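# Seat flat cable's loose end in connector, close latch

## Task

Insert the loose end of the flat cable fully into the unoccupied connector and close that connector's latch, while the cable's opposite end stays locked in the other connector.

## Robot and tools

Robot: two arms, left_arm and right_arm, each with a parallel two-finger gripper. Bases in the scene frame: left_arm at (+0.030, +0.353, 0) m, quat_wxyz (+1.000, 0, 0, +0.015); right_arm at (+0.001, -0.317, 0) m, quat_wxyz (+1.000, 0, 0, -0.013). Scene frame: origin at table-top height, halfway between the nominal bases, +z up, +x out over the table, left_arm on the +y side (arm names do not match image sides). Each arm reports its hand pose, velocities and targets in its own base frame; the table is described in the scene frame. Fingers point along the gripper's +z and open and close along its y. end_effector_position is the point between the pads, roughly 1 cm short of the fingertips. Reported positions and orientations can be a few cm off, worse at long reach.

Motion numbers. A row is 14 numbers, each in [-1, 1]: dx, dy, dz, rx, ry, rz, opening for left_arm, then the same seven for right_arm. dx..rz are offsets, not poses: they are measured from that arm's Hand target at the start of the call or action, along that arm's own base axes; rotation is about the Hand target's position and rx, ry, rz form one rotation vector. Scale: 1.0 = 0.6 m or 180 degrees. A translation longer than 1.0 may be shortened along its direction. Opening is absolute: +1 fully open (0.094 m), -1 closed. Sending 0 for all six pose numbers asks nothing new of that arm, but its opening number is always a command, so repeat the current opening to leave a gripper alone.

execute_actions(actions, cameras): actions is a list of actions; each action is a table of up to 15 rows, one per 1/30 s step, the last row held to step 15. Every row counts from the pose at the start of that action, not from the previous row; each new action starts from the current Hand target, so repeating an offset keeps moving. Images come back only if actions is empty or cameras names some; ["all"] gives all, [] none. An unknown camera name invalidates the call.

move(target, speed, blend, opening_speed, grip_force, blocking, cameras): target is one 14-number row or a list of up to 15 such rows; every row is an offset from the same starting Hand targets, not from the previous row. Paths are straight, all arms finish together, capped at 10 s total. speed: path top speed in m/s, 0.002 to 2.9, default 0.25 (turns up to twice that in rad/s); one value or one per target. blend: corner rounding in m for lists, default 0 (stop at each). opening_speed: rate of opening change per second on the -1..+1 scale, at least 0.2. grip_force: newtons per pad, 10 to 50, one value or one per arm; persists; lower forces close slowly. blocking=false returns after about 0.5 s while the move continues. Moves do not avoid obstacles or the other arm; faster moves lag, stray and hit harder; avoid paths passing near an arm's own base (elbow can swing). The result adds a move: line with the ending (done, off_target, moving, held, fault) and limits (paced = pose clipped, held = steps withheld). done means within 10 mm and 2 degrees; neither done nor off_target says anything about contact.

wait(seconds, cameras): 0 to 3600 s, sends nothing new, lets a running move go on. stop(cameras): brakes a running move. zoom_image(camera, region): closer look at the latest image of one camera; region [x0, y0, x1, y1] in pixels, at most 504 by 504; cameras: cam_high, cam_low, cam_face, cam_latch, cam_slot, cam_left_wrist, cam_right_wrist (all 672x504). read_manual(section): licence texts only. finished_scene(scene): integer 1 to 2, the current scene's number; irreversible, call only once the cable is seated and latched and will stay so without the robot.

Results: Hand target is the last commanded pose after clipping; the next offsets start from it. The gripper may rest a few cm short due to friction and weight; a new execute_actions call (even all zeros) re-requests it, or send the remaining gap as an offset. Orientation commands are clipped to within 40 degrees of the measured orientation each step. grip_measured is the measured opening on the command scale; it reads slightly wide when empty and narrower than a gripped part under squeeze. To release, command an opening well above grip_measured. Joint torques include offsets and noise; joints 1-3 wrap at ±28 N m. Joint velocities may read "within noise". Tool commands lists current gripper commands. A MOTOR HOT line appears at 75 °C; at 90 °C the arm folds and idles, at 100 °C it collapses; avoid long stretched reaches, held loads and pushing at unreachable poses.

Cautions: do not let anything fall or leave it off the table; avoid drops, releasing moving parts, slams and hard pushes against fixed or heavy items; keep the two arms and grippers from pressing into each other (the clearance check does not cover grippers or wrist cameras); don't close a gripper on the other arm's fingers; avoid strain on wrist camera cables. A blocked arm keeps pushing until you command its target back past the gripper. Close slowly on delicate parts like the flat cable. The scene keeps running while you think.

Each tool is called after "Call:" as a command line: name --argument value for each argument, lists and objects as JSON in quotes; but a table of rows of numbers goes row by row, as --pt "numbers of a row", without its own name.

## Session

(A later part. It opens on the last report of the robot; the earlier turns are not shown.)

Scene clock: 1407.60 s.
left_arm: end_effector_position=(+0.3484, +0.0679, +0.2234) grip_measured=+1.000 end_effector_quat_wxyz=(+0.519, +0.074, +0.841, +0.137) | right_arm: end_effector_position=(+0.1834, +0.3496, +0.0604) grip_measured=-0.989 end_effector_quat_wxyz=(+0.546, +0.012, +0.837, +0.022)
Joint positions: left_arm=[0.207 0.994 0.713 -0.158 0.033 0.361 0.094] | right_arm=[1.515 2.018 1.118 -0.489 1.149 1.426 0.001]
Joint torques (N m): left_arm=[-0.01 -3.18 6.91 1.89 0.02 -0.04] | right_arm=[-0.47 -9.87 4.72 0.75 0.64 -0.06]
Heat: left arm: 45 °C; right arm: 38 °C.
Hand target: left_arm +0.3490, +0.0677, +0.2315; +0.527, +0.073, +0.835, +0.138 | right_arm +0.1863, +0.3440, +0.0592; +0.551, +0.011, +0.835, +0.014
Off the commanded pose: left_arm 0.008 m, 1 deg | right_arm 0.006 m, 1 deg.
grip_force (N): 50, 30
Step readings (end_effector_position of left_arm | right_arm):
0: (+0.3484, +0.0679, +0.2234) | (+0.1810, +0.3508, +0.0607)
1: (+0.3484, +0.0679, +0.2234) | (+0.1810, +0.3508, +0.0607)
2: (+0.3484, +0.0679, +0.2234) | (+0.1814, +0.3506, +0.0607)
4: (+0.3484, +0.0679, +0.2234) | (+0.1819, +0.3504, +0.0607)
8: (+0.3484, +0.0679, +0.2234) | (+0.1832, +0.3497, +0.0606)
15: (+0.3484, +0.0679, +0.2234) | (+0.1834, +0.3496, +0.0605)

Call:
move --pt "0 0 0 0 0 0 1 0.002 0.003 0.0347 0 0 -0.0025 -1" --pt "0 0 0 0 0 0 1 -0.0115 0.0025 0 0 0 -0.0025 -1" --speed 0.04 --cameras '["cam_face","cam_latch"]'

Call:
zoom_image --camera "cam_latch" --region '[320, 180, 420, 300]'

Call:
zoom_image --camera "cam_face" --region '[220, 120, 330, 230]'

Scene clock: 1474.67 s.
left_arm: end_effector_position=(+0.3484, +0.0679, +0.2234) grip_measured=+1.000 end_effector_quat_wxyz=(+0.519, +0.074, +0.841, +0.137) | right_arm: end_effector_position=(+0.1804, +0.3414, +0.0598) grip_measured=-0.989 end_effector_quat_wxyz=(+0.544, +0.014, +0.839, +0.011)
Joint positions: left_arm=[0.207 0.994 0.713 -0.158 0.033 0.361 0.094] | right_arm=[1.522 2.015 1.118 -0.556 1.149 1.48 0.001]
Joint torques (N m): left_arm=[-0.01 -3.17 6.94 1.89 0.02 -0.04] | right_arm=[0.53 -7.86 7.53 0.53 0.66 0.08]
Heat: left arm: 45 °C; right arm: 38 °C.
Hand target: left_arm +0.3490, +0.0677, +0.2315; +0.527, +0.073, +0.835, +0.138 | right_arm +0.1794, +0.3455, +0.0591; +0.551, +0.015, +0.835, +0.012
Off the commanded pose: left_arm 0.008 m, 1 deg | right_arm 0.004 m, 1 deg.
grip_force (N): 50, 30
move: done

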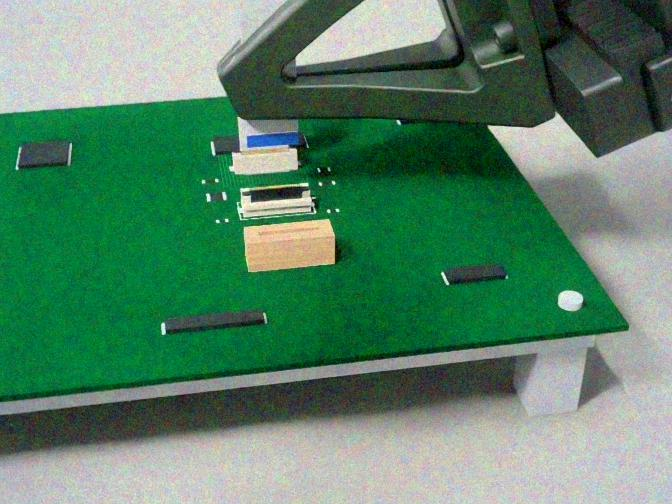

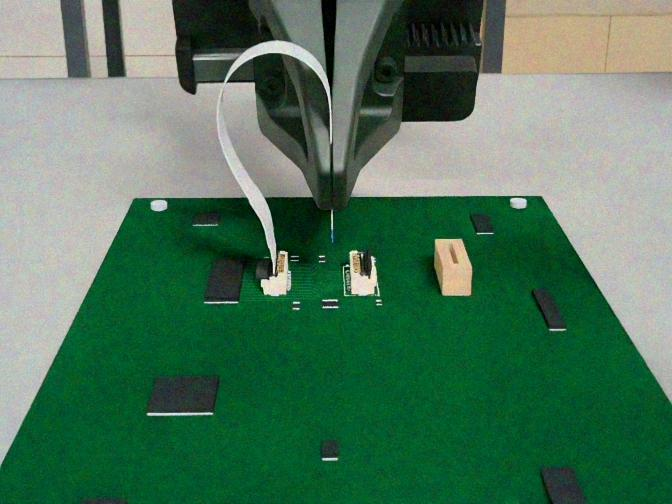

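Scaled by 4.200 from the camera's image (finer frame: 960x720).

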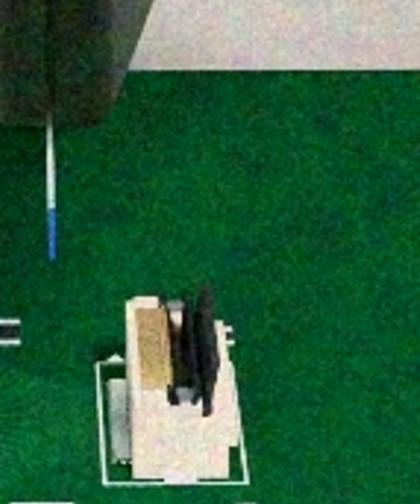

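Scaled by 4.582 from the camera's image (finer frame: 960x720).

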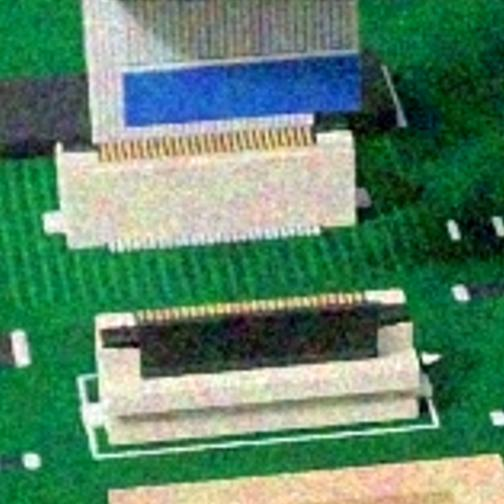

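Call:
move --pt "0 0 0 0 0 0 1 0.0143 0.0147 0.004 0 0 0 -1" --pt "0 0 0 0 0 0 1 0.0022 0.0147 0 0 0 0 -1" --speed 0.05

Scene clock: 1621.90 s.
left_arm: end_effector_position=(+0.3484, +0.0679, +0.2234) grip_measured=+1.000 end_effector_quat_wxyz=(+0.519, +0.074, +0.841, +0.137) | right_arm: end_effector_position=(+0.1814, +0.3504, +0.0589) grip_measured=-0.989 end_effector_quat_wxyz=(+0.545, +0.015, +0.838, +0.015)
Joint positions: left_arm=[0.207 0.994 0.713 -0.158 0.033 0.361 0.094] | right_arm=[1.521 2.039 1.15 -0.548 1.149 1.471 0.001]
Joint torques (N m): left_arm=[-0.02 -3.17 6.93 1.89 0.02 -0.04] | right_arm=[0.32 -7.87 8.46 0.46 0.66 0.09]
Heat: left arm: 45 °C; right arm: 38 °C.
Hand target: left_arm +0.3490, +0.0677, +0.2315; +0.527, +0.073, +0.835, +0.138 | right_arm +0.1807, +0.3544, +0.0592; +0.551, +0.015, +0.835, +0.012
Off the commanded pose: left_arm 0.008 m, 1 deg | right_arm 0.004 m, 1 deg.
grip_force (N): 50, 30
move: done

Call:
wait --seconds 0.1 --cameras '["cam_face","cam_latch","cam_slot"]'

Call:
zoom_image --camera "cam_latch" --region '[320, 180, 420, 300]'

Call:
zoom_image --camera "cam_face" --region '[220, 120, 330, 230]'

Call:
zoom_image --camera "cam_slot" --region '[320, 180, 480, 350]'

Scene clock: 1629.67 s.
left_arm: end_effector_position=(+0.3484, +0.0679, +0.2234) grip_measured=+1.000 end_effector_quat_wxyz=(+0.519, +0.074, +0.841, +0.137) | right_arm: end_effector_position=(+0.1813, +0.3503, +0.0589) grip_measured=-0.989 end_effector_quat_wxyz=(+0.545, +0.015, +0.838, +0.015)
Joint positions: left_arm=[0.207 0.994 0.713 -0.158 0.033 0.361 0.094] | right_arm=[1.521 2.039 1.15 -0.549 1.149 1.471 0.001]
Joint torques (N m): left_arm=[-0.01 -3.17 6.91 1.89 0.02 -0.04] | right_arm=[0.49 -8.13 8.53 0.41 0.69 0.1]
Heat: left arm: 45 °C; right arm: 38 °C.
Hand target: left_arm +0.3490, +0.0677, +0.2315; +0.527, +0.073, +0.835, +0.138 | right_arm +0.1807, +0.3544, +0.0592; +0.551, +0.015, +0.835, +0.012
Tool commands: left_gripper/opening=+1.0 right_gripper/opening=-1.0
Off the commanded pose: left_arm 0.008 m, 1 deg | right_arm 0.004 m, 1 deg.
grip_force (N): 50, 30
wait: 0.10 s; at rest from the start

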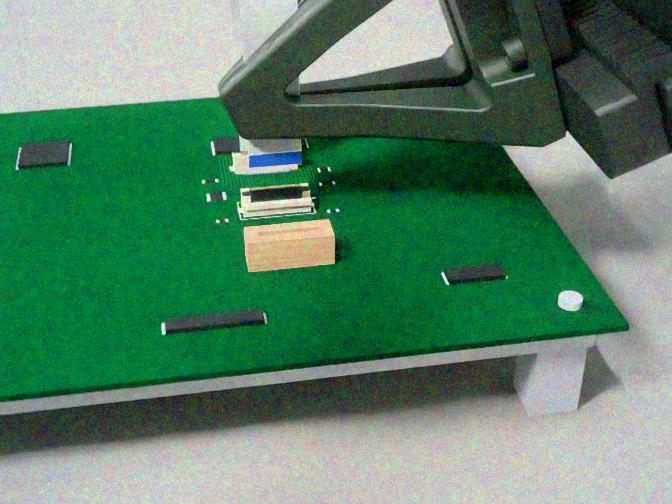

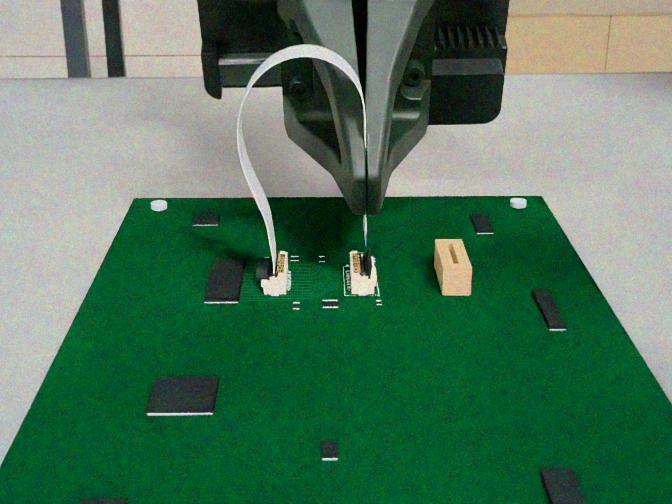

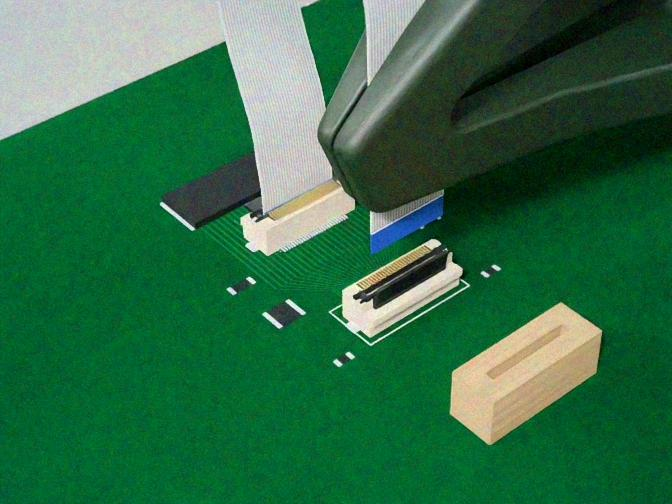

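Scaled by 4.200 from the camera's image (finer frame: 960x720).

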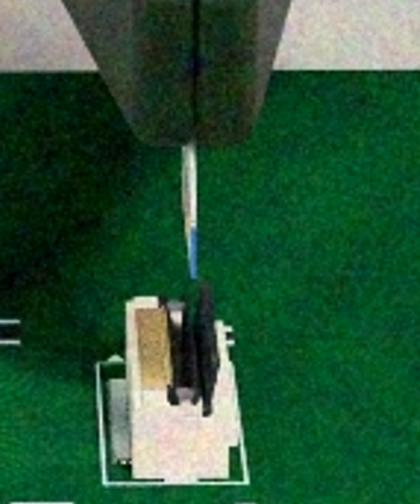

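Scaled by 4.582 from the camera's image (finer frame: 960x720).

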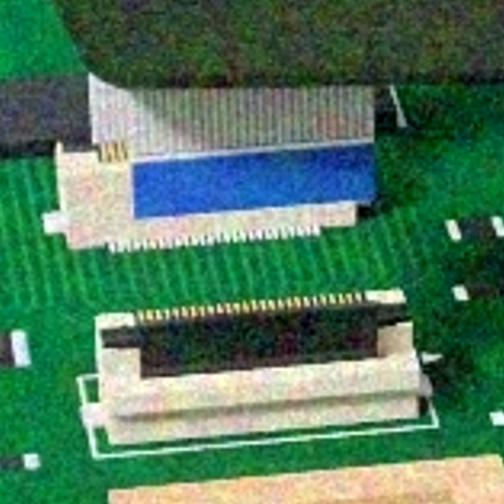

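Scaled by 2.965 from the camera's image (finer frame: 960x720).

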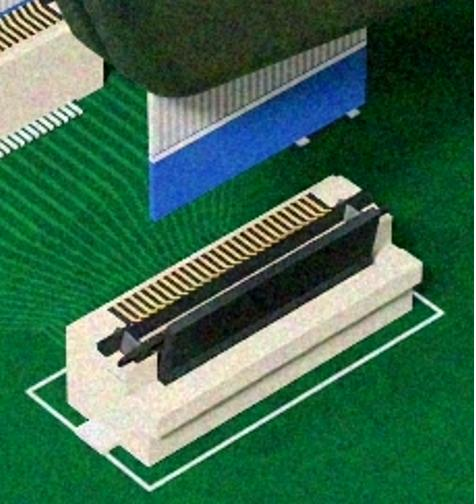

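Call:
move --target '[0,0,0,0,0,0,1, 0,0,-0.0117,0,0,0,-1]' --speed 0.04 --cameras '["cam_face","cam_latch","cam_slot"]'

Call:
zoom_image --camera "cam_latch" --region '[320, 180, 420, 300]'

Call:
zoom_image --camera "cam_face" --region '[220, 120, 330, 230]'

Call:
zoom_image --camera "cam_slot" --region '[320, 180, 480, 350]'

Scene clock: 1653.93 s.
left_arm: end_effector_position=(+0.3484, +0.0679, +0.2234) grip_measured=+1.000 end_effector_quat_wxyz=(+0.519, +0.074, +0.841, +0.137) | right_arm: end_effector_position=(+0.1813, +0.3491, +0.0527) grip_measured=-0.989 end_effector_quat_wxyz=(+0.544, +0.012, +0.839, +0.008)
Joint positions: left_arm=[0.207 0.994 0.713 -0.158 0.033 0.361 0.094] | right_arm=[1.521 2.057 1.15 -0.549 1.149 1.474 0.001]
Joint torques (N m): left_arm=[-0.01 -3.17 6.93 1.89 0.01 -0.04] | right_arm=[0.49 -8.18 7.84 0.62 0.66 0.06]
Heat: left arm: 45 °C; right arm: 37 °C.
Hand target: left_arm +0.3490, +0.0677, +0.2315; +0.527, +0.073, +0.835, +0.138 | right_arm +0.1807, +0.3544, +0.0522; +0.551, +0.015, +0.835, +0.012
Off the commanded pose: left_arm 0.008 m, 1 deg | right_arm 0.005 m, 1 deg.
grip_force (N): 50, 30
move: done

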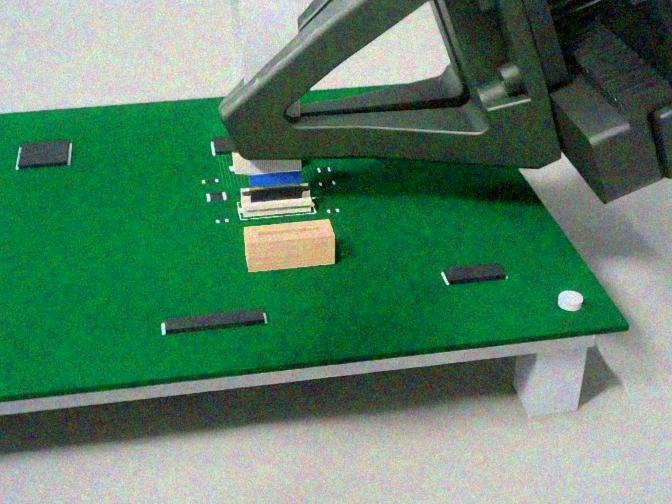

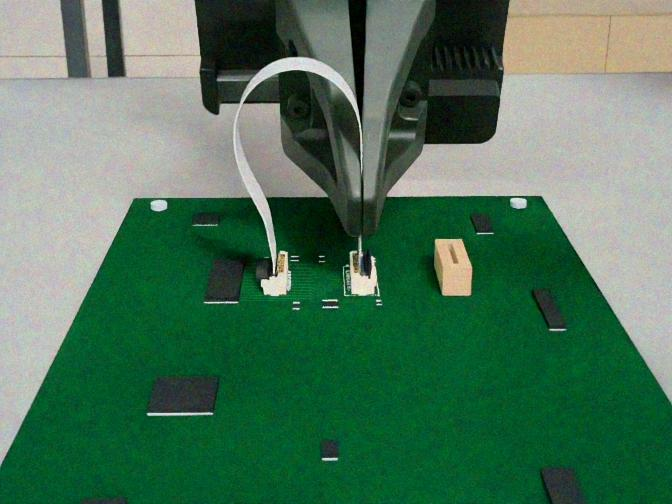

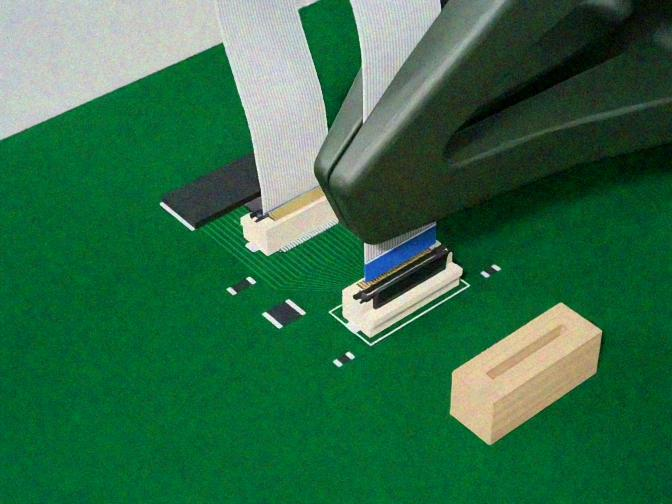

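Scaled by 4.200 from the camera's image (finer frame: 960x720).

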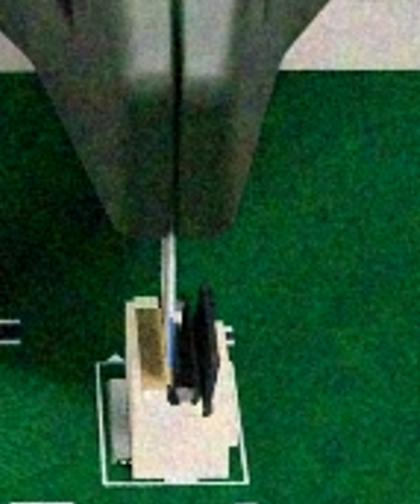

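Scaled by 4.582 from the camera's image (finer frame: 960x720).

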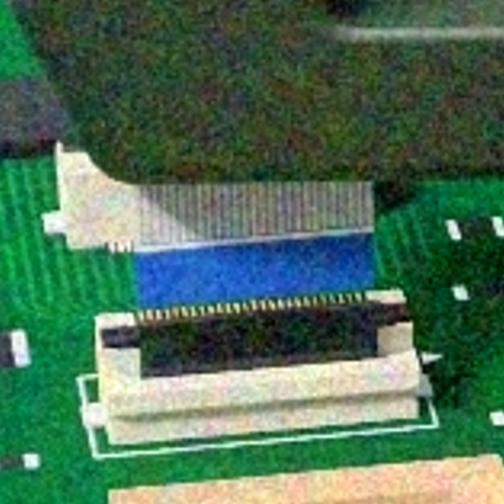

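Scaled by 2.965 from the camera's image (finer frame: 960x720).

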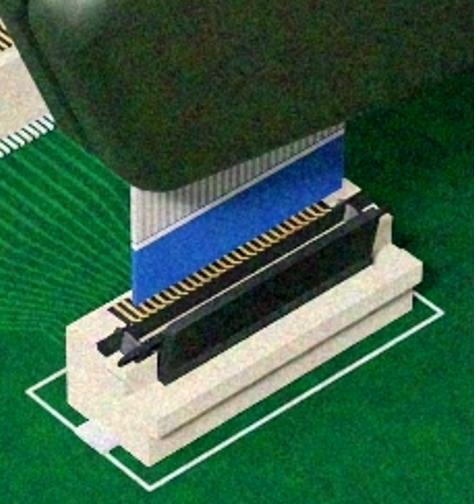

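Call:
execute_actions --actions '[[[0,0,0,0,0,0,1,0,0.001,0,0.0014,0,0,-1],[0,0,0,0,0,0,1,0,0.002,0,0.0028,0,0,-1],[0,0,0,0,0,0,1,0,0.003,0,0.0042,0,0,-1],[0,0,0,0,0,0,1,0,0.004,0,0.0056,0,0,-1],[0,0,0,0,0,0,1,0,0.005,0,0.007,0,0,-1]]]'

Scene clock: 1681.53 s.
left_arm: end_effector_position=(+0.3484, +0.0679, +0.2234) grip_measured=+1.000 end_effector_quat_wxyz=(+0.519, +0.074, +0.841, +0.137) | right_arm: end_effector_position=(+0.1814, +0.3514, +0.0530) grip_measured=-0.989 end_effector_quat_wxyz=(+0.545, +0.017, +0.838, +0.015)
Joint positions: left_arm=[0.207 0.994 0.713 -0.158 0.033 0.361 0.094] | right_arm=[1.521 2.057 1.15 -0.533 1.149 1.476 0.001]
Joint torques (N m): left_arm=[-0.02 -3.17 6.91 1.88 0.02 -0.04] | right_arm=[0.55 -8.06 7.73 0.75 0.66 0.1]
Heat: left arm: 45 °C; right arm: 37 °C.
Hand target: left_arm +0.3490, +0.0677, +0.2315; +0.527, +0.073, +0.835, +0.138 | right_arm +0.1807, +0.3574, +0.0522; +0.550, +0.021, +0.834, +0.021
Off the commanded pose: left_arm 0.008 m, 1 deg | right_arm 0.006 m, 1 deg.
grip_force (N): 50, 30
Step readings (end_effector_position of left_arm | right_arm):
0: (+0.3484, +0.0679, +0.2234) | (+0.1813, +0.3491, +0.0527)
1: (+0.3484, +0.0679, +0.2234) | (+0.1813, +0.3491, +0.0527)
2: (+0.3484, +0.0679, +0.2234) | (+0.1813, +0.3491, +0.0527)
4: (+0.3484, +0.0679, +0.2234) | (+0.1813, +0.3493, +0.0527)
8: (+0.3484, +0.0679, +0.2234) | (+0.1813, +0.3503, +0.0528)
15: (+0.3484, +0.0679, +0.2234) | (+0.1814, +0.3513, +0.0529)

Call:
wait --seconds 0.1 --cameras '["cam_latch","cam_slot"]'

Call:
zoom_image --camera "cam_latch" --region '[320, 180, 420, 300]'

Call:
zoom_image --camera "cam_slot" --region '[320, 180, 480, 350]'

Scene clock: 1694.43 s.
left_arm: end_effector_position=(+0.3484, +0.0679, +0.2234) grip_measured=+1.000 end_effector_quat_wxyz=(+0.519, +0.074, +0.841, +0.137) | right_arm: end_effector_position=(+0.1814, +0.3515, +0.0530) grip_measured=-0.989 end_effector_quat_wxyz=(+0.545, +0.017, +0.838, +0.016)
Joint positions: left_arm=[0.207 0.994 0.713 -0.158 0.033 0.361 0.094] | right_arm=[1.521 2.057 1.15 -0.532 1.149 1.476 0.001]
Joint torques (N m): left_arm=[-0.01 -3.15 6.93 1.89 0.02 -0.04] | right_arm=[0.4 -8.34 7.64 0.67 0.65 0.1]
Heat: left arm: 45 °C; right arm: 37 °C.
Hand target: left_arm +0.3490, +0.0677, +0.2315; +0.527, +0.073, +0.835, +0.138 | right_arm +0.1807, +0.3575, +0.0522; +0.550, +0.021, +0.834, +0.021
Tool commands: left_gripper/opening=+1.0 right_gripper/opening=-1.0
Off the commanded pose: left_arm 0.008 m, 1 deg | right_arm 0.006 m, 1 deg.
grip_force (N): 50, 30
wait: 0.10 s; at rest from the start

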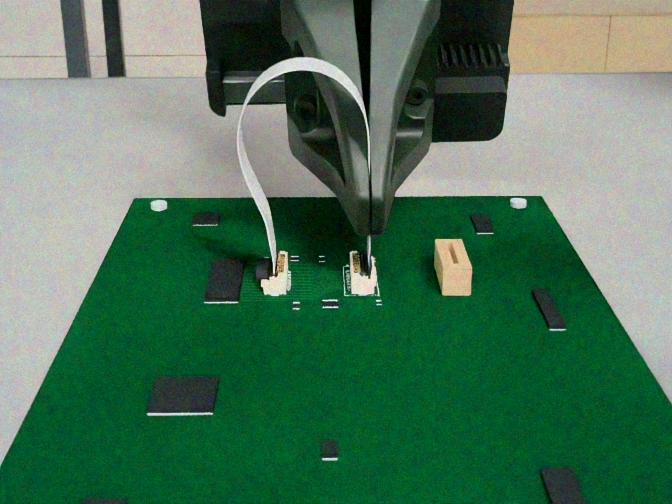

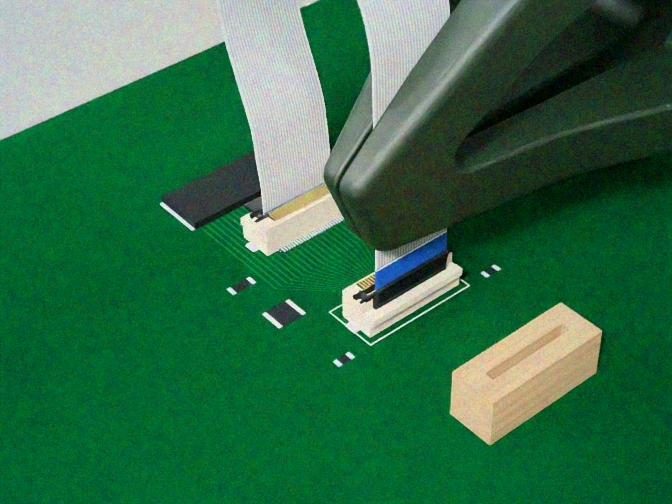

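Scaled by 4.200 from the camera's image (finer frame: 960x720).

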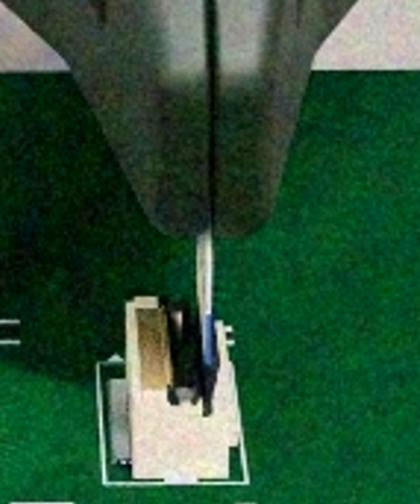

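Scaled by 2.965 from the camera's image (finer frame: 960x720).

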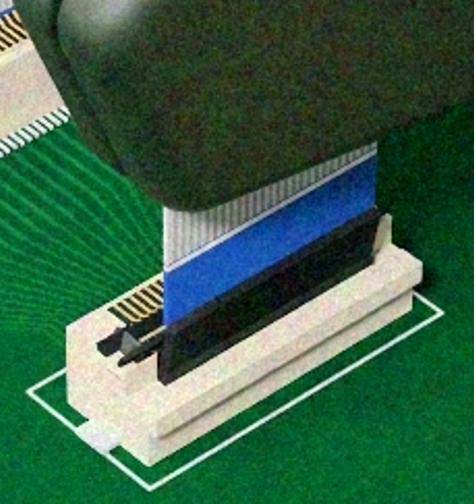

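Call:
execute_actions --actions '[[[0,0,0,0,0,0,1,0,-0.001,0,-0.0014,0,0,-1],[0,0,0,0,0,0,1,0,-0.002,0,-0.0028,0,0,-1],[0,0,0,0,0,0,1,0,-0.003,0,-0.0042,0,0,-1],[0,0,0,0,0,0,1,0,-0.004,0,-0.0056,0,0,-1],[0,0,0,0,0,0,1,0,-0.005,0,-0.007,0,0,-1]]]'

Scene clock: 1705.63 s.
left_arm: end_effector_position=(+0.3484, +0.0679, +0.2234) grip_measured=+1.000 end_effector_quat_wxyz=(+0.519, +0.074, +0.841, +0.137) | right_arm: end_effector_position=(+0.1814, +0.3515, +0.0530) grip_measured=-0.989 end_effector_quat_wxyz=(+0.545, +0.017, +0.838, +0.016)
Joint positions: left_arm=[0.207 0.994 0.713 -0.158 0.033 0.361 0.094] | right_arm=[1.521 2.057 1.15 -0.532 1.149 1.476 0.001]
Joint torques (N m): left_arm=[-0.01 -3.15 6.94 1.9 0.02 -0.04] | right_arm=[0.35 -8.25 7.87 0.43 0.67 0.03]
Heat: left arm: 45 °C; right arm: 37 °C.
Hand target: left_arm +0.3490, +0.0677, +0.2315; +0.527, +0.073, +0.835, +0.138 | right_arm +0.1807, +0.3545, +0.0522; +0.551, +0.015, +0.835, +0.012
Off the commanded pose: left_arm 0.008 m, 1 deg | right_arm 0.003 m, 1 deg.
grip_force (N): 50, 30
Step readings (end_effector_position of left_arm | right_arm):
0: (+0.3484, +0.0679, +0.2234) | (+0.1814, +0.3515, +0.0530)
1: (+0.3484, +0.0679, +0.2234) | (+0.1814, +0.3515, +0.0530)
2: (+0.3484, +0.0679, +0.2234) | (+0.1814, +0.3515, +0.0530)
4: (+0.3484, +0.0679, +0.2234) | (+0.1814, +0.3515, +0.0530)
8: (+0.3484, +0.0679, +0.2234) | (+0.1814, +0.3515, +0.0530)
15: (+0.3484, +0.0679, +0.2234) | (+0.1814, +0.3515, +0.0530)

Call:
execute_actions --actions '[[[0,0,0,0,0,0,1,0,-0.0008,0,-0.0011,0,0,-1],[0,0,0,0,0,0,1,0,-0.0016,0,-0.0022,0,0,-1],[0,0,0,0,0,0,1,0,-0.0024,0,-0.0033,0,0,-1],[0,0,0,0,0,0,1,0,-0.0032,0,-0.0044,0,0,-1]]]'

Scene clock: 1712.00 s.
left_arm: end_effector_position=(+0.3484, +0.0679, +0.2234) grip_measured=+1.000 end_effector_quat_wxyz=(+0.519, +0.074, +0.841, +0.137) | right_arm: end_effector_position=(+0.1814, +0.3506, +0.0529) grip_measured=-0.989 end_effector_quat_wxyz=(+0.545, +0.015, +0.838, +0.013)
Joint positions: left_arm=[0.207 0.994 0.713 -0.158 0.033 0.361 0.094] | right_arm=[1.521 2.057 1.15 -0.539 1.149 1.476 0.001]
Joint torques (N m): left_arm=[-0.01 -3.15 6.93 1.89 0.01 -0.05] | right_arm=[0.5 -8.12 7.64 0.4 0.64 0.1]
Heat: left arm: 45 °C; right arm: 37 °C.
Hand target: left_arm +0.3490, +0.0677, +0.2315; +0.527, +0.073, +0.835, +0.138 | right_arm +0.1807, +0.3525, +0.0522; +0.551, +0.011, +0.835, +0.006
Off the commanded pose: left_arm 0.008 m, 1 deg | right_arm 0.002 m, 1 deg.
grip_force (N): 50, 30
Step readings (end_effector_position of left_arm | right_arm):
0: (+0.3484, +0.0679, +0.2234) | (+0.1814, +0.3515, +0.0530)
1: (+0.3484, +0.0679, +0.2234) | (+0.1814, +0.3515, +0.0530)
2: (+0.3484, +0.0679, +0.2234) | (+0.1814, +0.3515, +0.0530)
4: (+0.3484, +0.0679, +0.2234) | (+0.1814, +0.3514, +0.0530)
8: (+0.3484, +0.0679, +0.2234) | (+0.1814, +0.3510, +0.0529)
15: (+0.3484, +0.0679, +0.2234) | (+0.1814, +0.3507, +0.0529)

Call:
execute_actions --actions '[[[0,0,0,0,0,0,1,0,-0.0004,0,-0.0006,0,0,-1],[0,0,0,0,0,0,1,0,-0.0008,0,-0.0011,0,0,-1],[0,0,0,0,0,0,1,0,-0.0012,0,-0.0017,0,0,-1]]]' --cameras '["cam_face","cam_latch","cam_slot"]'

Call:
zoom_image --camera "cam_latch" --region '[330, 210, 400, 300]'

Call:
zoom_image --camera "cam_slot" --region '[320, 180, 480, 350]'

Call:
zoom_image --camera "cam_face" --region '[220, 120, 330, 230]'

Scene clock: 1723.57 s.
left_arm: end_effector_position=(+0.3484, +0.0679, +0.2234) grip_measured=+1.000 end_effector_quat_wxyz=(+0.519, +0.074, +0.841, +0.137) | right_arm: end_effector_position=(+0.1813, +0.3498, +0.0528) grip_measured=-0.989 end_effector_quat_wxyz=(+0.544, +0.014, +0.839, +0.011)
Joint positions: left_arm=[0.207 0.994 0.713 -0.158 0.033 0.361 0.094] | right_arm=[1.521 2.057 1.15 -0.544 1.149 1.476 0.001]
Joint torques (N m): left_arm=[-0.02 -3.17 6.93 1.89 0.02 -0.04] | right_arm=[0.42 -8.05 7.65 0.42 0.66 0.03]
Heat: left arm: 45 °C; right arm: 37 °C.
Hand target: left_arm +0.3490, +0.0677, +0.2315; +0.527, +0.073, +0.835, +0.138 | right_arm +0.1807, +0.3518, +0.0522; +0.551, +0.009, +0.835, +0.004
Off the commanded pose: left_arm 0.008 m, 1 deg | right_arm 0.002 m, 1 deg.
grip_force (N): 50, 30
Step readings (end_effector_position of left_arm | right_arm):
0: (+0.3484, +0.0679, +0.2234) | (+0.1814, +0.3505, +0.0528)
1: (+0.3484, +0.0679, +0.2234) | (+0.1814, +0.3505, +0.0528)
2: (+0.3484, +0.0679, +0.2234) | (+0.1814, +0.3505, +0.0528)
4: (+0.3484, +0.0679, +0.2234) | (+0.1814, +0.3504, +0.0528)
8: (+0.3484, +0.0679, +0.2234) | (+0.1813, +0.3501, +0.0528)
15: (+0.3484, +0.0679, +0.2234) | (+0.1813, +0.3498, +0.0528)

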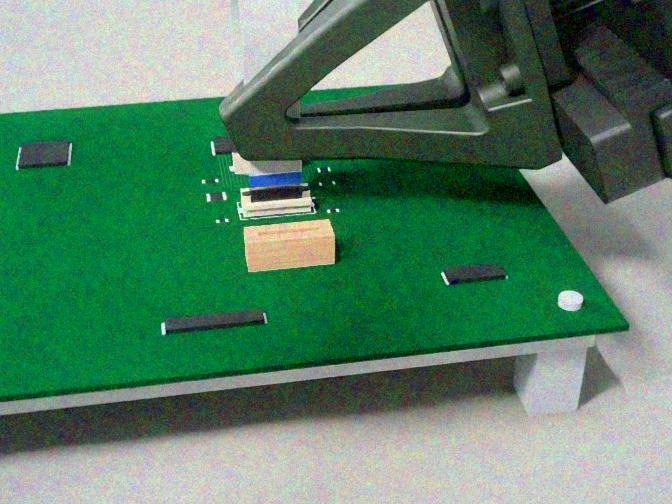

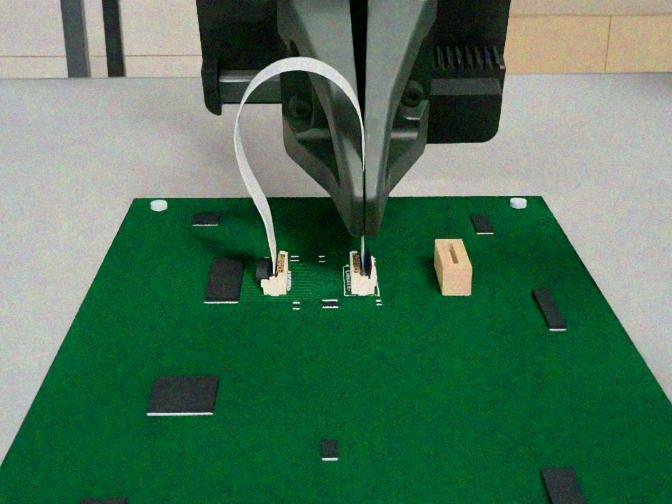

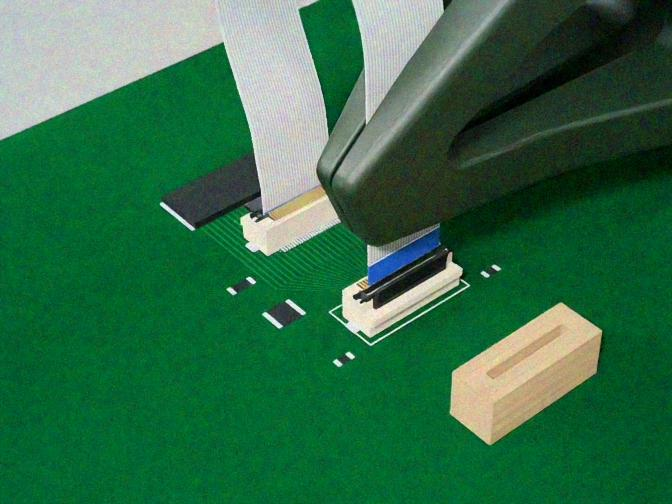

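Scaled by 5.600 from the camera's image (finer frame: 960x720).

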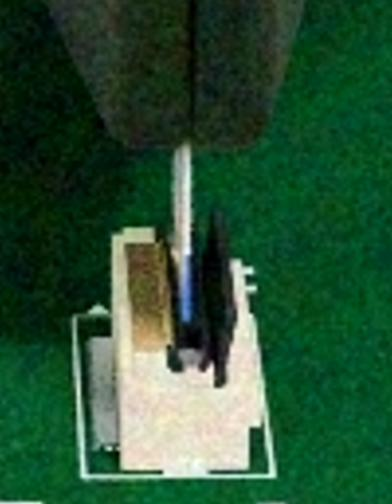

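Scaled by 2.965 from the camera's image (finer frame: 960x720).

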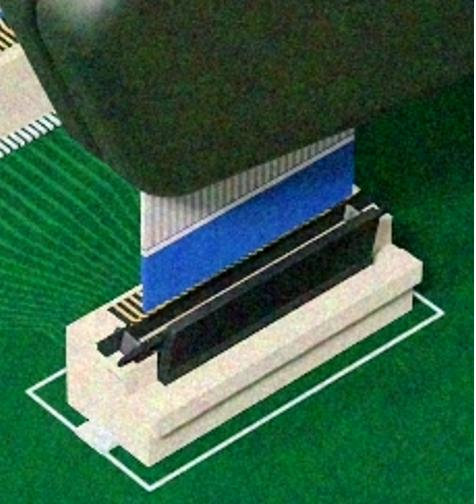

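Scaled by 4.582 from the camera's image (finer frame: 960x720).

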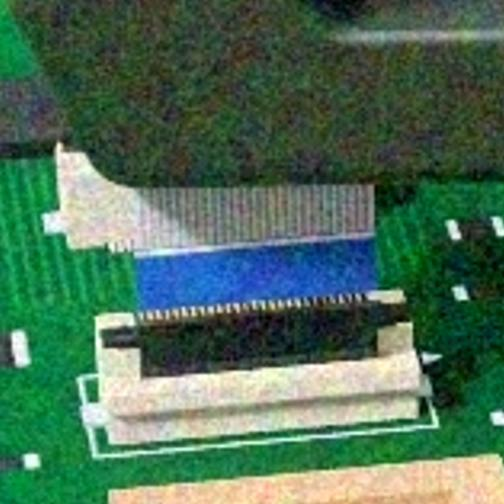

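Call:
move --target '[0,0,0,0,0,0,1, 0,0,-0.0105,0,0,0,-1]' --speed 0.03 --cameras '["cam_face","cam_latch","cam_slot"]'

Call:
zoom_image --camera "cam_latch" --region '[330, 210, 400, 300]'

Call:
zoom_image --camera "cam_slot" --region '[320, 180, 480, 350]'

Call:
zoom_image --camera "cam_face" --region '[220, 120, 330, 230]'

Scene clock: 1748.13 s.
left_arm: end_effector_position=(+0.3484, +0.0679, +0.2234) grip_measured=+1.000 end_effector_quat_wxyz=(+0.519, +0.074, +0.841, +0.137) | right_arm: end_effector_position=(+0.1815, +0.3490, +0.0490) grip_measured=-0.989 end_effector_quat_wxyz=(+0.545, +0.011, +0.838, +0.005)
Joint positions: left_arm=[0.207 0.994 0.713 -0.158 0.033 0.361 0.094] | right_arm=[1.521 2.069 1.15 -0.544 1.151 1.476 0.001]
Joint torques (N m): left_arm=[0.01 -3.17 6.93 1.9 0.02 -0.04] | right_arm=[0.09 -7.99 6.94 0.61 0.65 0.06]
Heat: left arm: 45 °C; right arm: 37 °C.
Hand target: left_arm +0.3490, +0.0677, +0.2315; +0.527, +0.073, +0.835, +0.138 | right_arm +0.1807, +0.3518, +0.0460; +0.551, +0.009, +0.835, +0.004
Off the commanded pose: left_arm 0.008 m, 1 deg | right_arm 0.004 m, 1 deg.
grip_force (N): 50, 30
move: done

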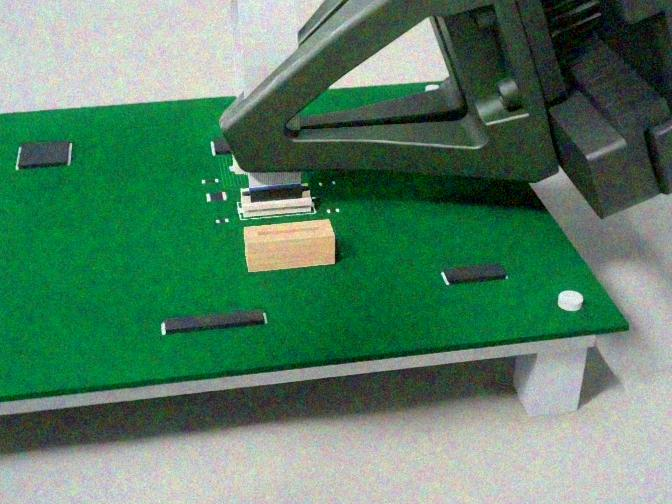

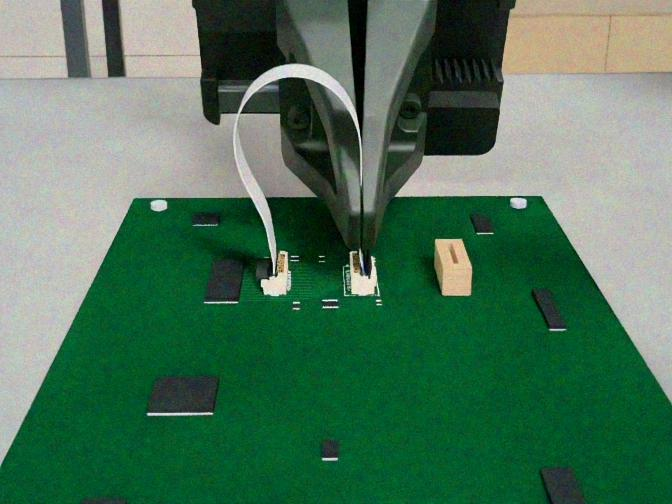

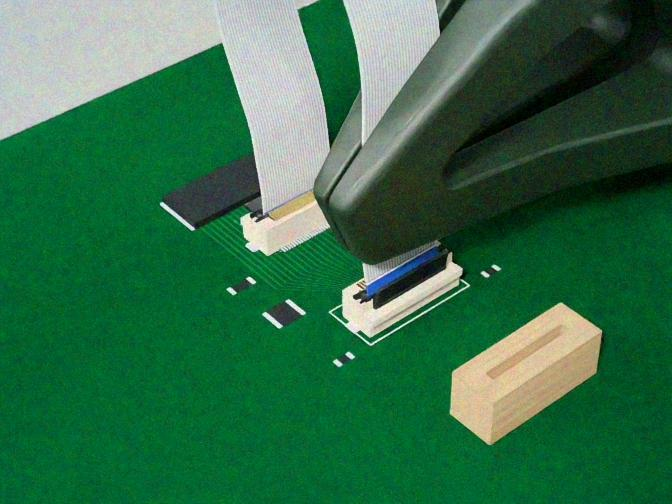

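Scaled by 5.600 from the camera's image (finer frame: 960x720).

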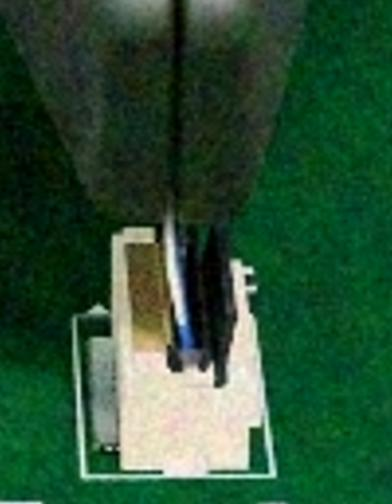

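Scaled by 2.965 from the camera's image (finer frame: 960x720).

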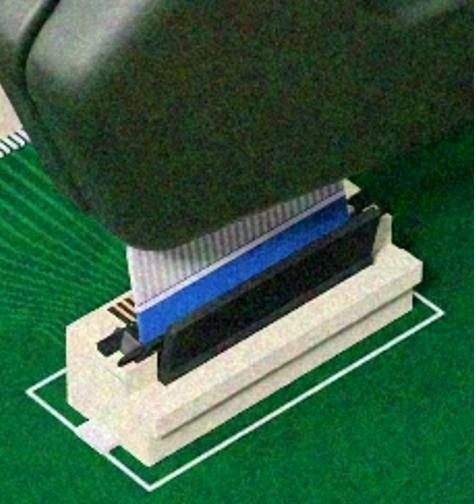

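Scaled by 4.582 from the camera's image (finer frame: 960x720).

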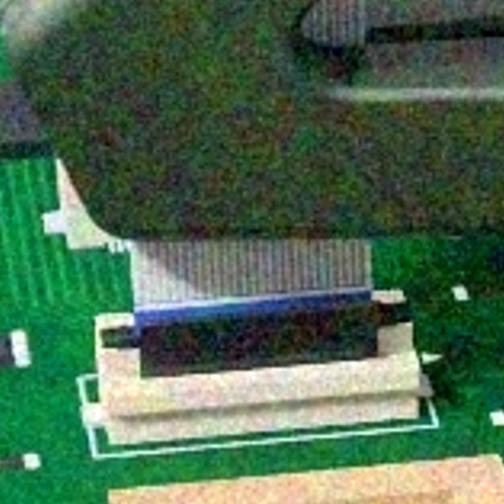

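Call:
move --target '[0,0,0,0,0,0,1, 0,0.001,-0.0075,0,0,0,-1]' --speed 0.03 --cameras '["cam_face","cam_latch","cam_slot"]'

Call:
zoom_image --camera "cam_latch" --region '[330, 210, 400, 300]'

Call:
zoom_image --camera "cam_slot" --region '[320, 180, 480, 350]'

Call:
zoom_image --camera "cam_face" --region '[220, 120, 330, 230]'

Scene clock: 1769.57 s.
left_arm: end_effector_position=(+0.3484, +0.0679, +0.2234) grip_measured=+1.000 end_effector_quat_wxyz=(+0.519, +0.074, +0.841, +0.137) | right_arm: end_effector_position=(+0.1821, +0.3494, +0.0472) grip_measured=-0.989 end_effector_quat_wxyz=(+0.549, +0.011, +0.836, +0.005)
Joint positions: left_arm=[0.207 0.994 0.713 -0.158 0.033 0.361 0.094] | right_arm=[1.521 2.079 1.15 -0.534 1.159 1.476 0.001]
Joint torques (N m): left_arm=[-0.01 -3.15 6.93 1.89 0.02 -0.04] | right_arm=[0.31 -7.68 6.78 0.6 0.61 0.11]
Heat: left arm: 45 °C; right arm: 37 °C.
Hand target: left_arm +0.3490, +0.0677, +0.2315; +0.527, +0.073, +0.835, +0.138 | right_arm +0.1807, +0.3524, +0.0414; +0.551, +0.009, +0.835, +0.004
Off the commanded pose: left_arm 0.008 m, 1 deg | right_arm 0.007 m, 0 deg.
grip_force (N): 50, 30
move: done

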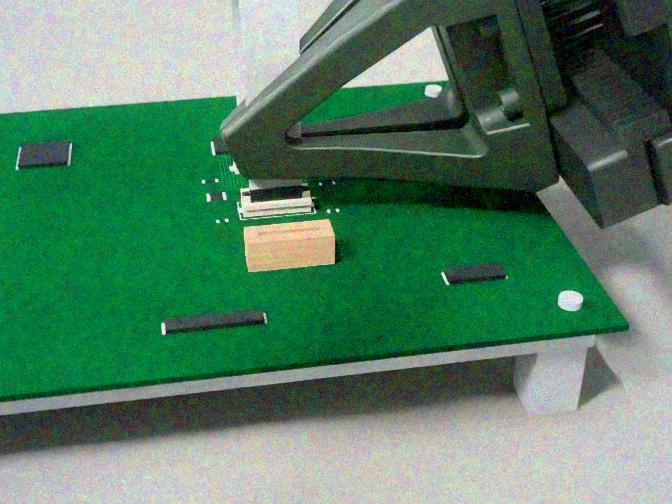

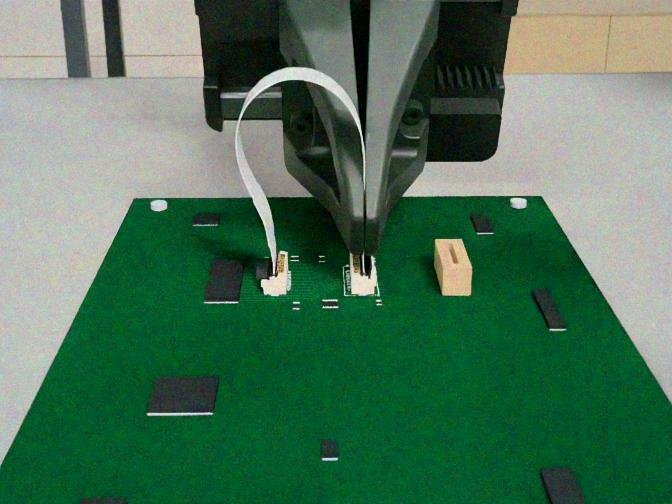

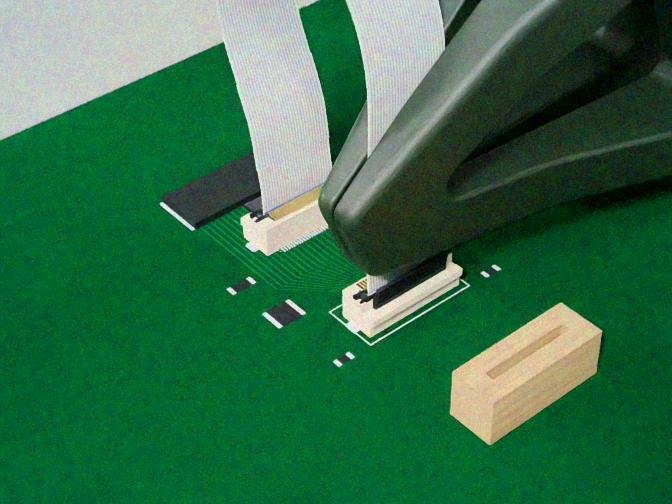

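Scaled by 5.600 from the camera's image (finer frame: 960x720).

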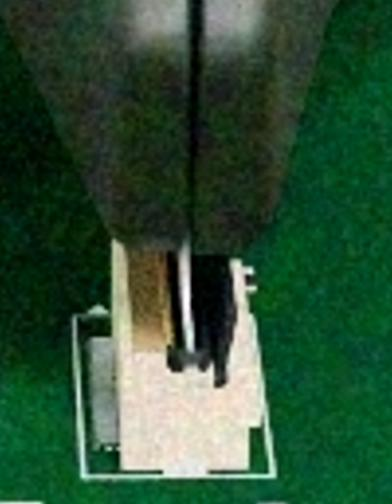

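Scaled by 2.965 from the camera's image (finer frame: 960x720).

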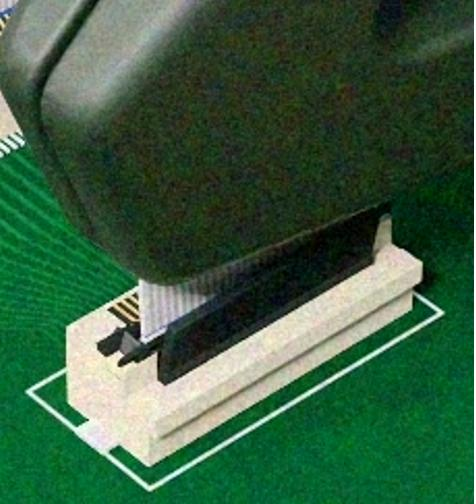

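Scaled by 4.582 from the camera's image (finer frame: 960x720).

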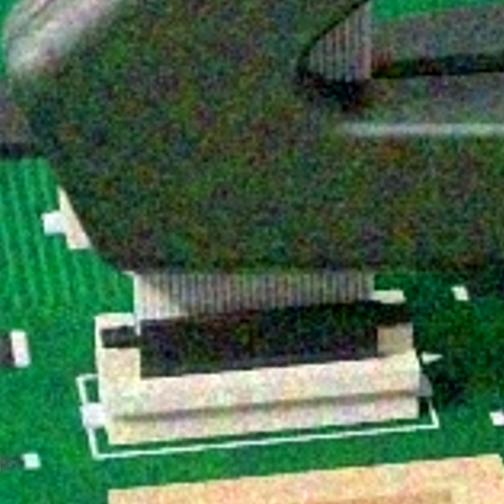

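Call:
move --target '[0,0,0,0,0,0,1, -0.001,0.0005,-0.005,0,0,0,-1]' --speed 0.03 --cameras '["cam_face","cam_latch","cam_slot"]'

Call:
zoom_image --camera "cam_latch" --region '[330, 210, 400, 300]'

Call:
zoom_image --camera "cam_slot" --region '[320, 180, 480, 350]'

Call:
zoom_image --camera "cam_face" --region '[220, 120, 330, 230]'

Scene clock: 1787.80 s.
left_arm: end_effector_position=(+0.3484, +0.0679, +0.2234) grip_measured=+1.000 end_effector_quat_wxyz=(+0.519, +0.074, +0.841, +0.137) | right_arm: end_effector_position=(+0.1821, +0.3496, +0.0471) grip_measured=-0.989 end_effector_quat_wxyz=(+0.553, +0.010, +0.833, +0.005)
Joint positions: left_arm=[0.207 0.994 0.713 -0.158 0.033 0.361 0.094] | right_arm=[1.523 2.085 1.15 -0.532 1.17 1.479 0.001]
Joint torques (N m): left_arm=[-0.01 -3.15 6.93 1.89 0.01 -0.04] | right_arm=[0.4 -7.6 6.63 0.62 0.46 0.1]
Heat: left arm: 45 °C; right arm: 37 °C.
Hand target: left_arm +0.3490, +0.0677, +0.2315; +0.527, +0.073, +0.835, +0.138 | right_arm +0.1801, +0.3527, +0.0384; +0.551, +0.010, +0.835, +0.004
Off the commanded pose: left_arm 0.008 m, 1 deg | right_arm 0.009 m, 0 deg.
grip_force (N): 50, 30
move: done

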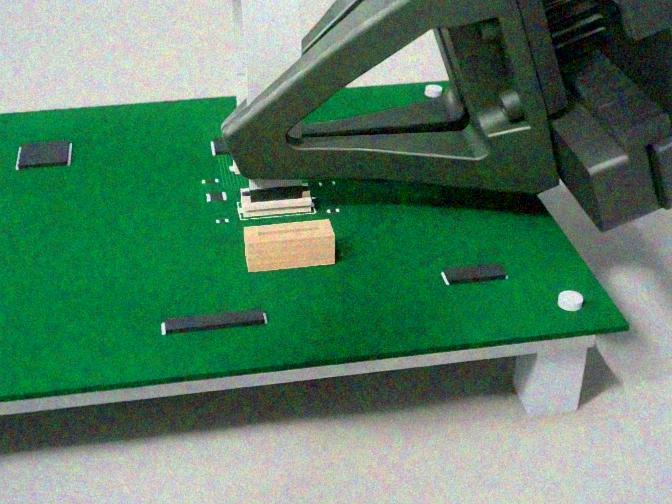

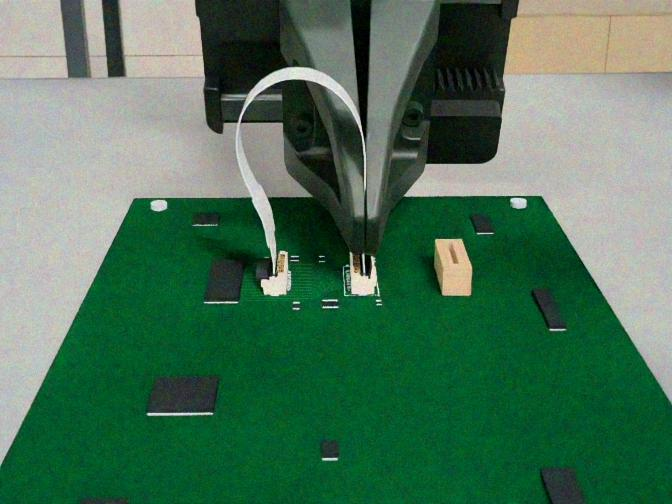

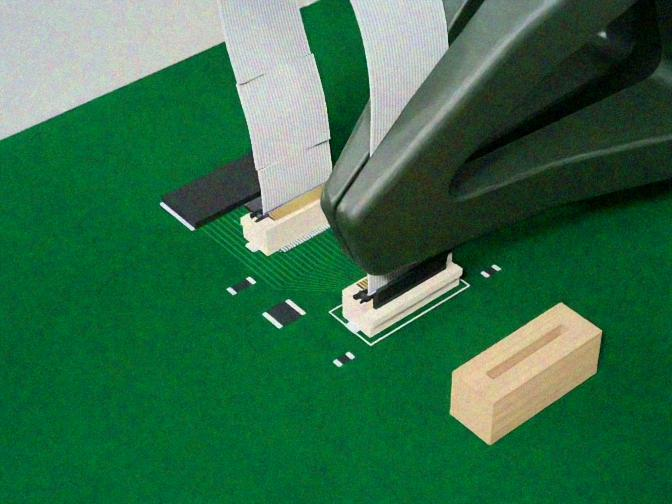

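Scaled by 5.600 from the camera's image (finer frame: 960x720).

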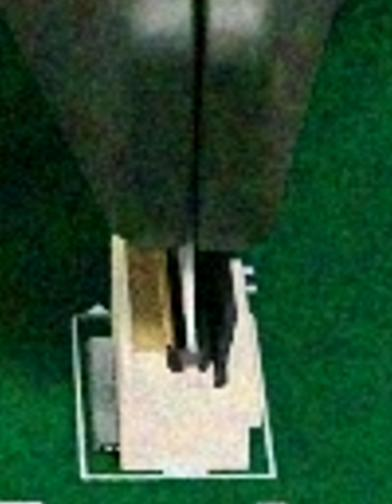

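Scaled by 2.965 from the camera's image (finer frame: 960x720).

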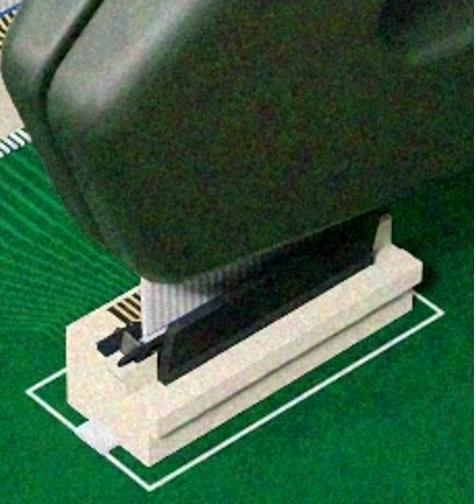

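Scaled by 4.582 from the camera's image (finer frame: 960x720).

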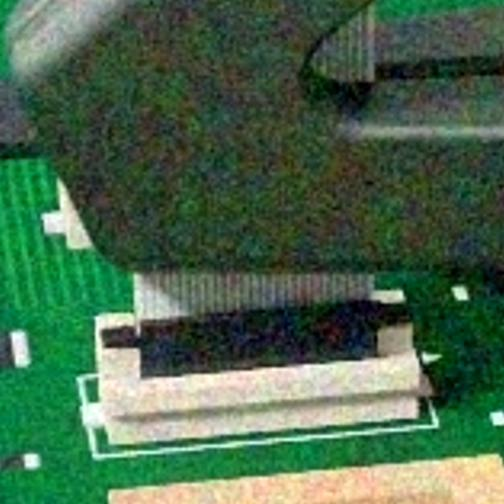

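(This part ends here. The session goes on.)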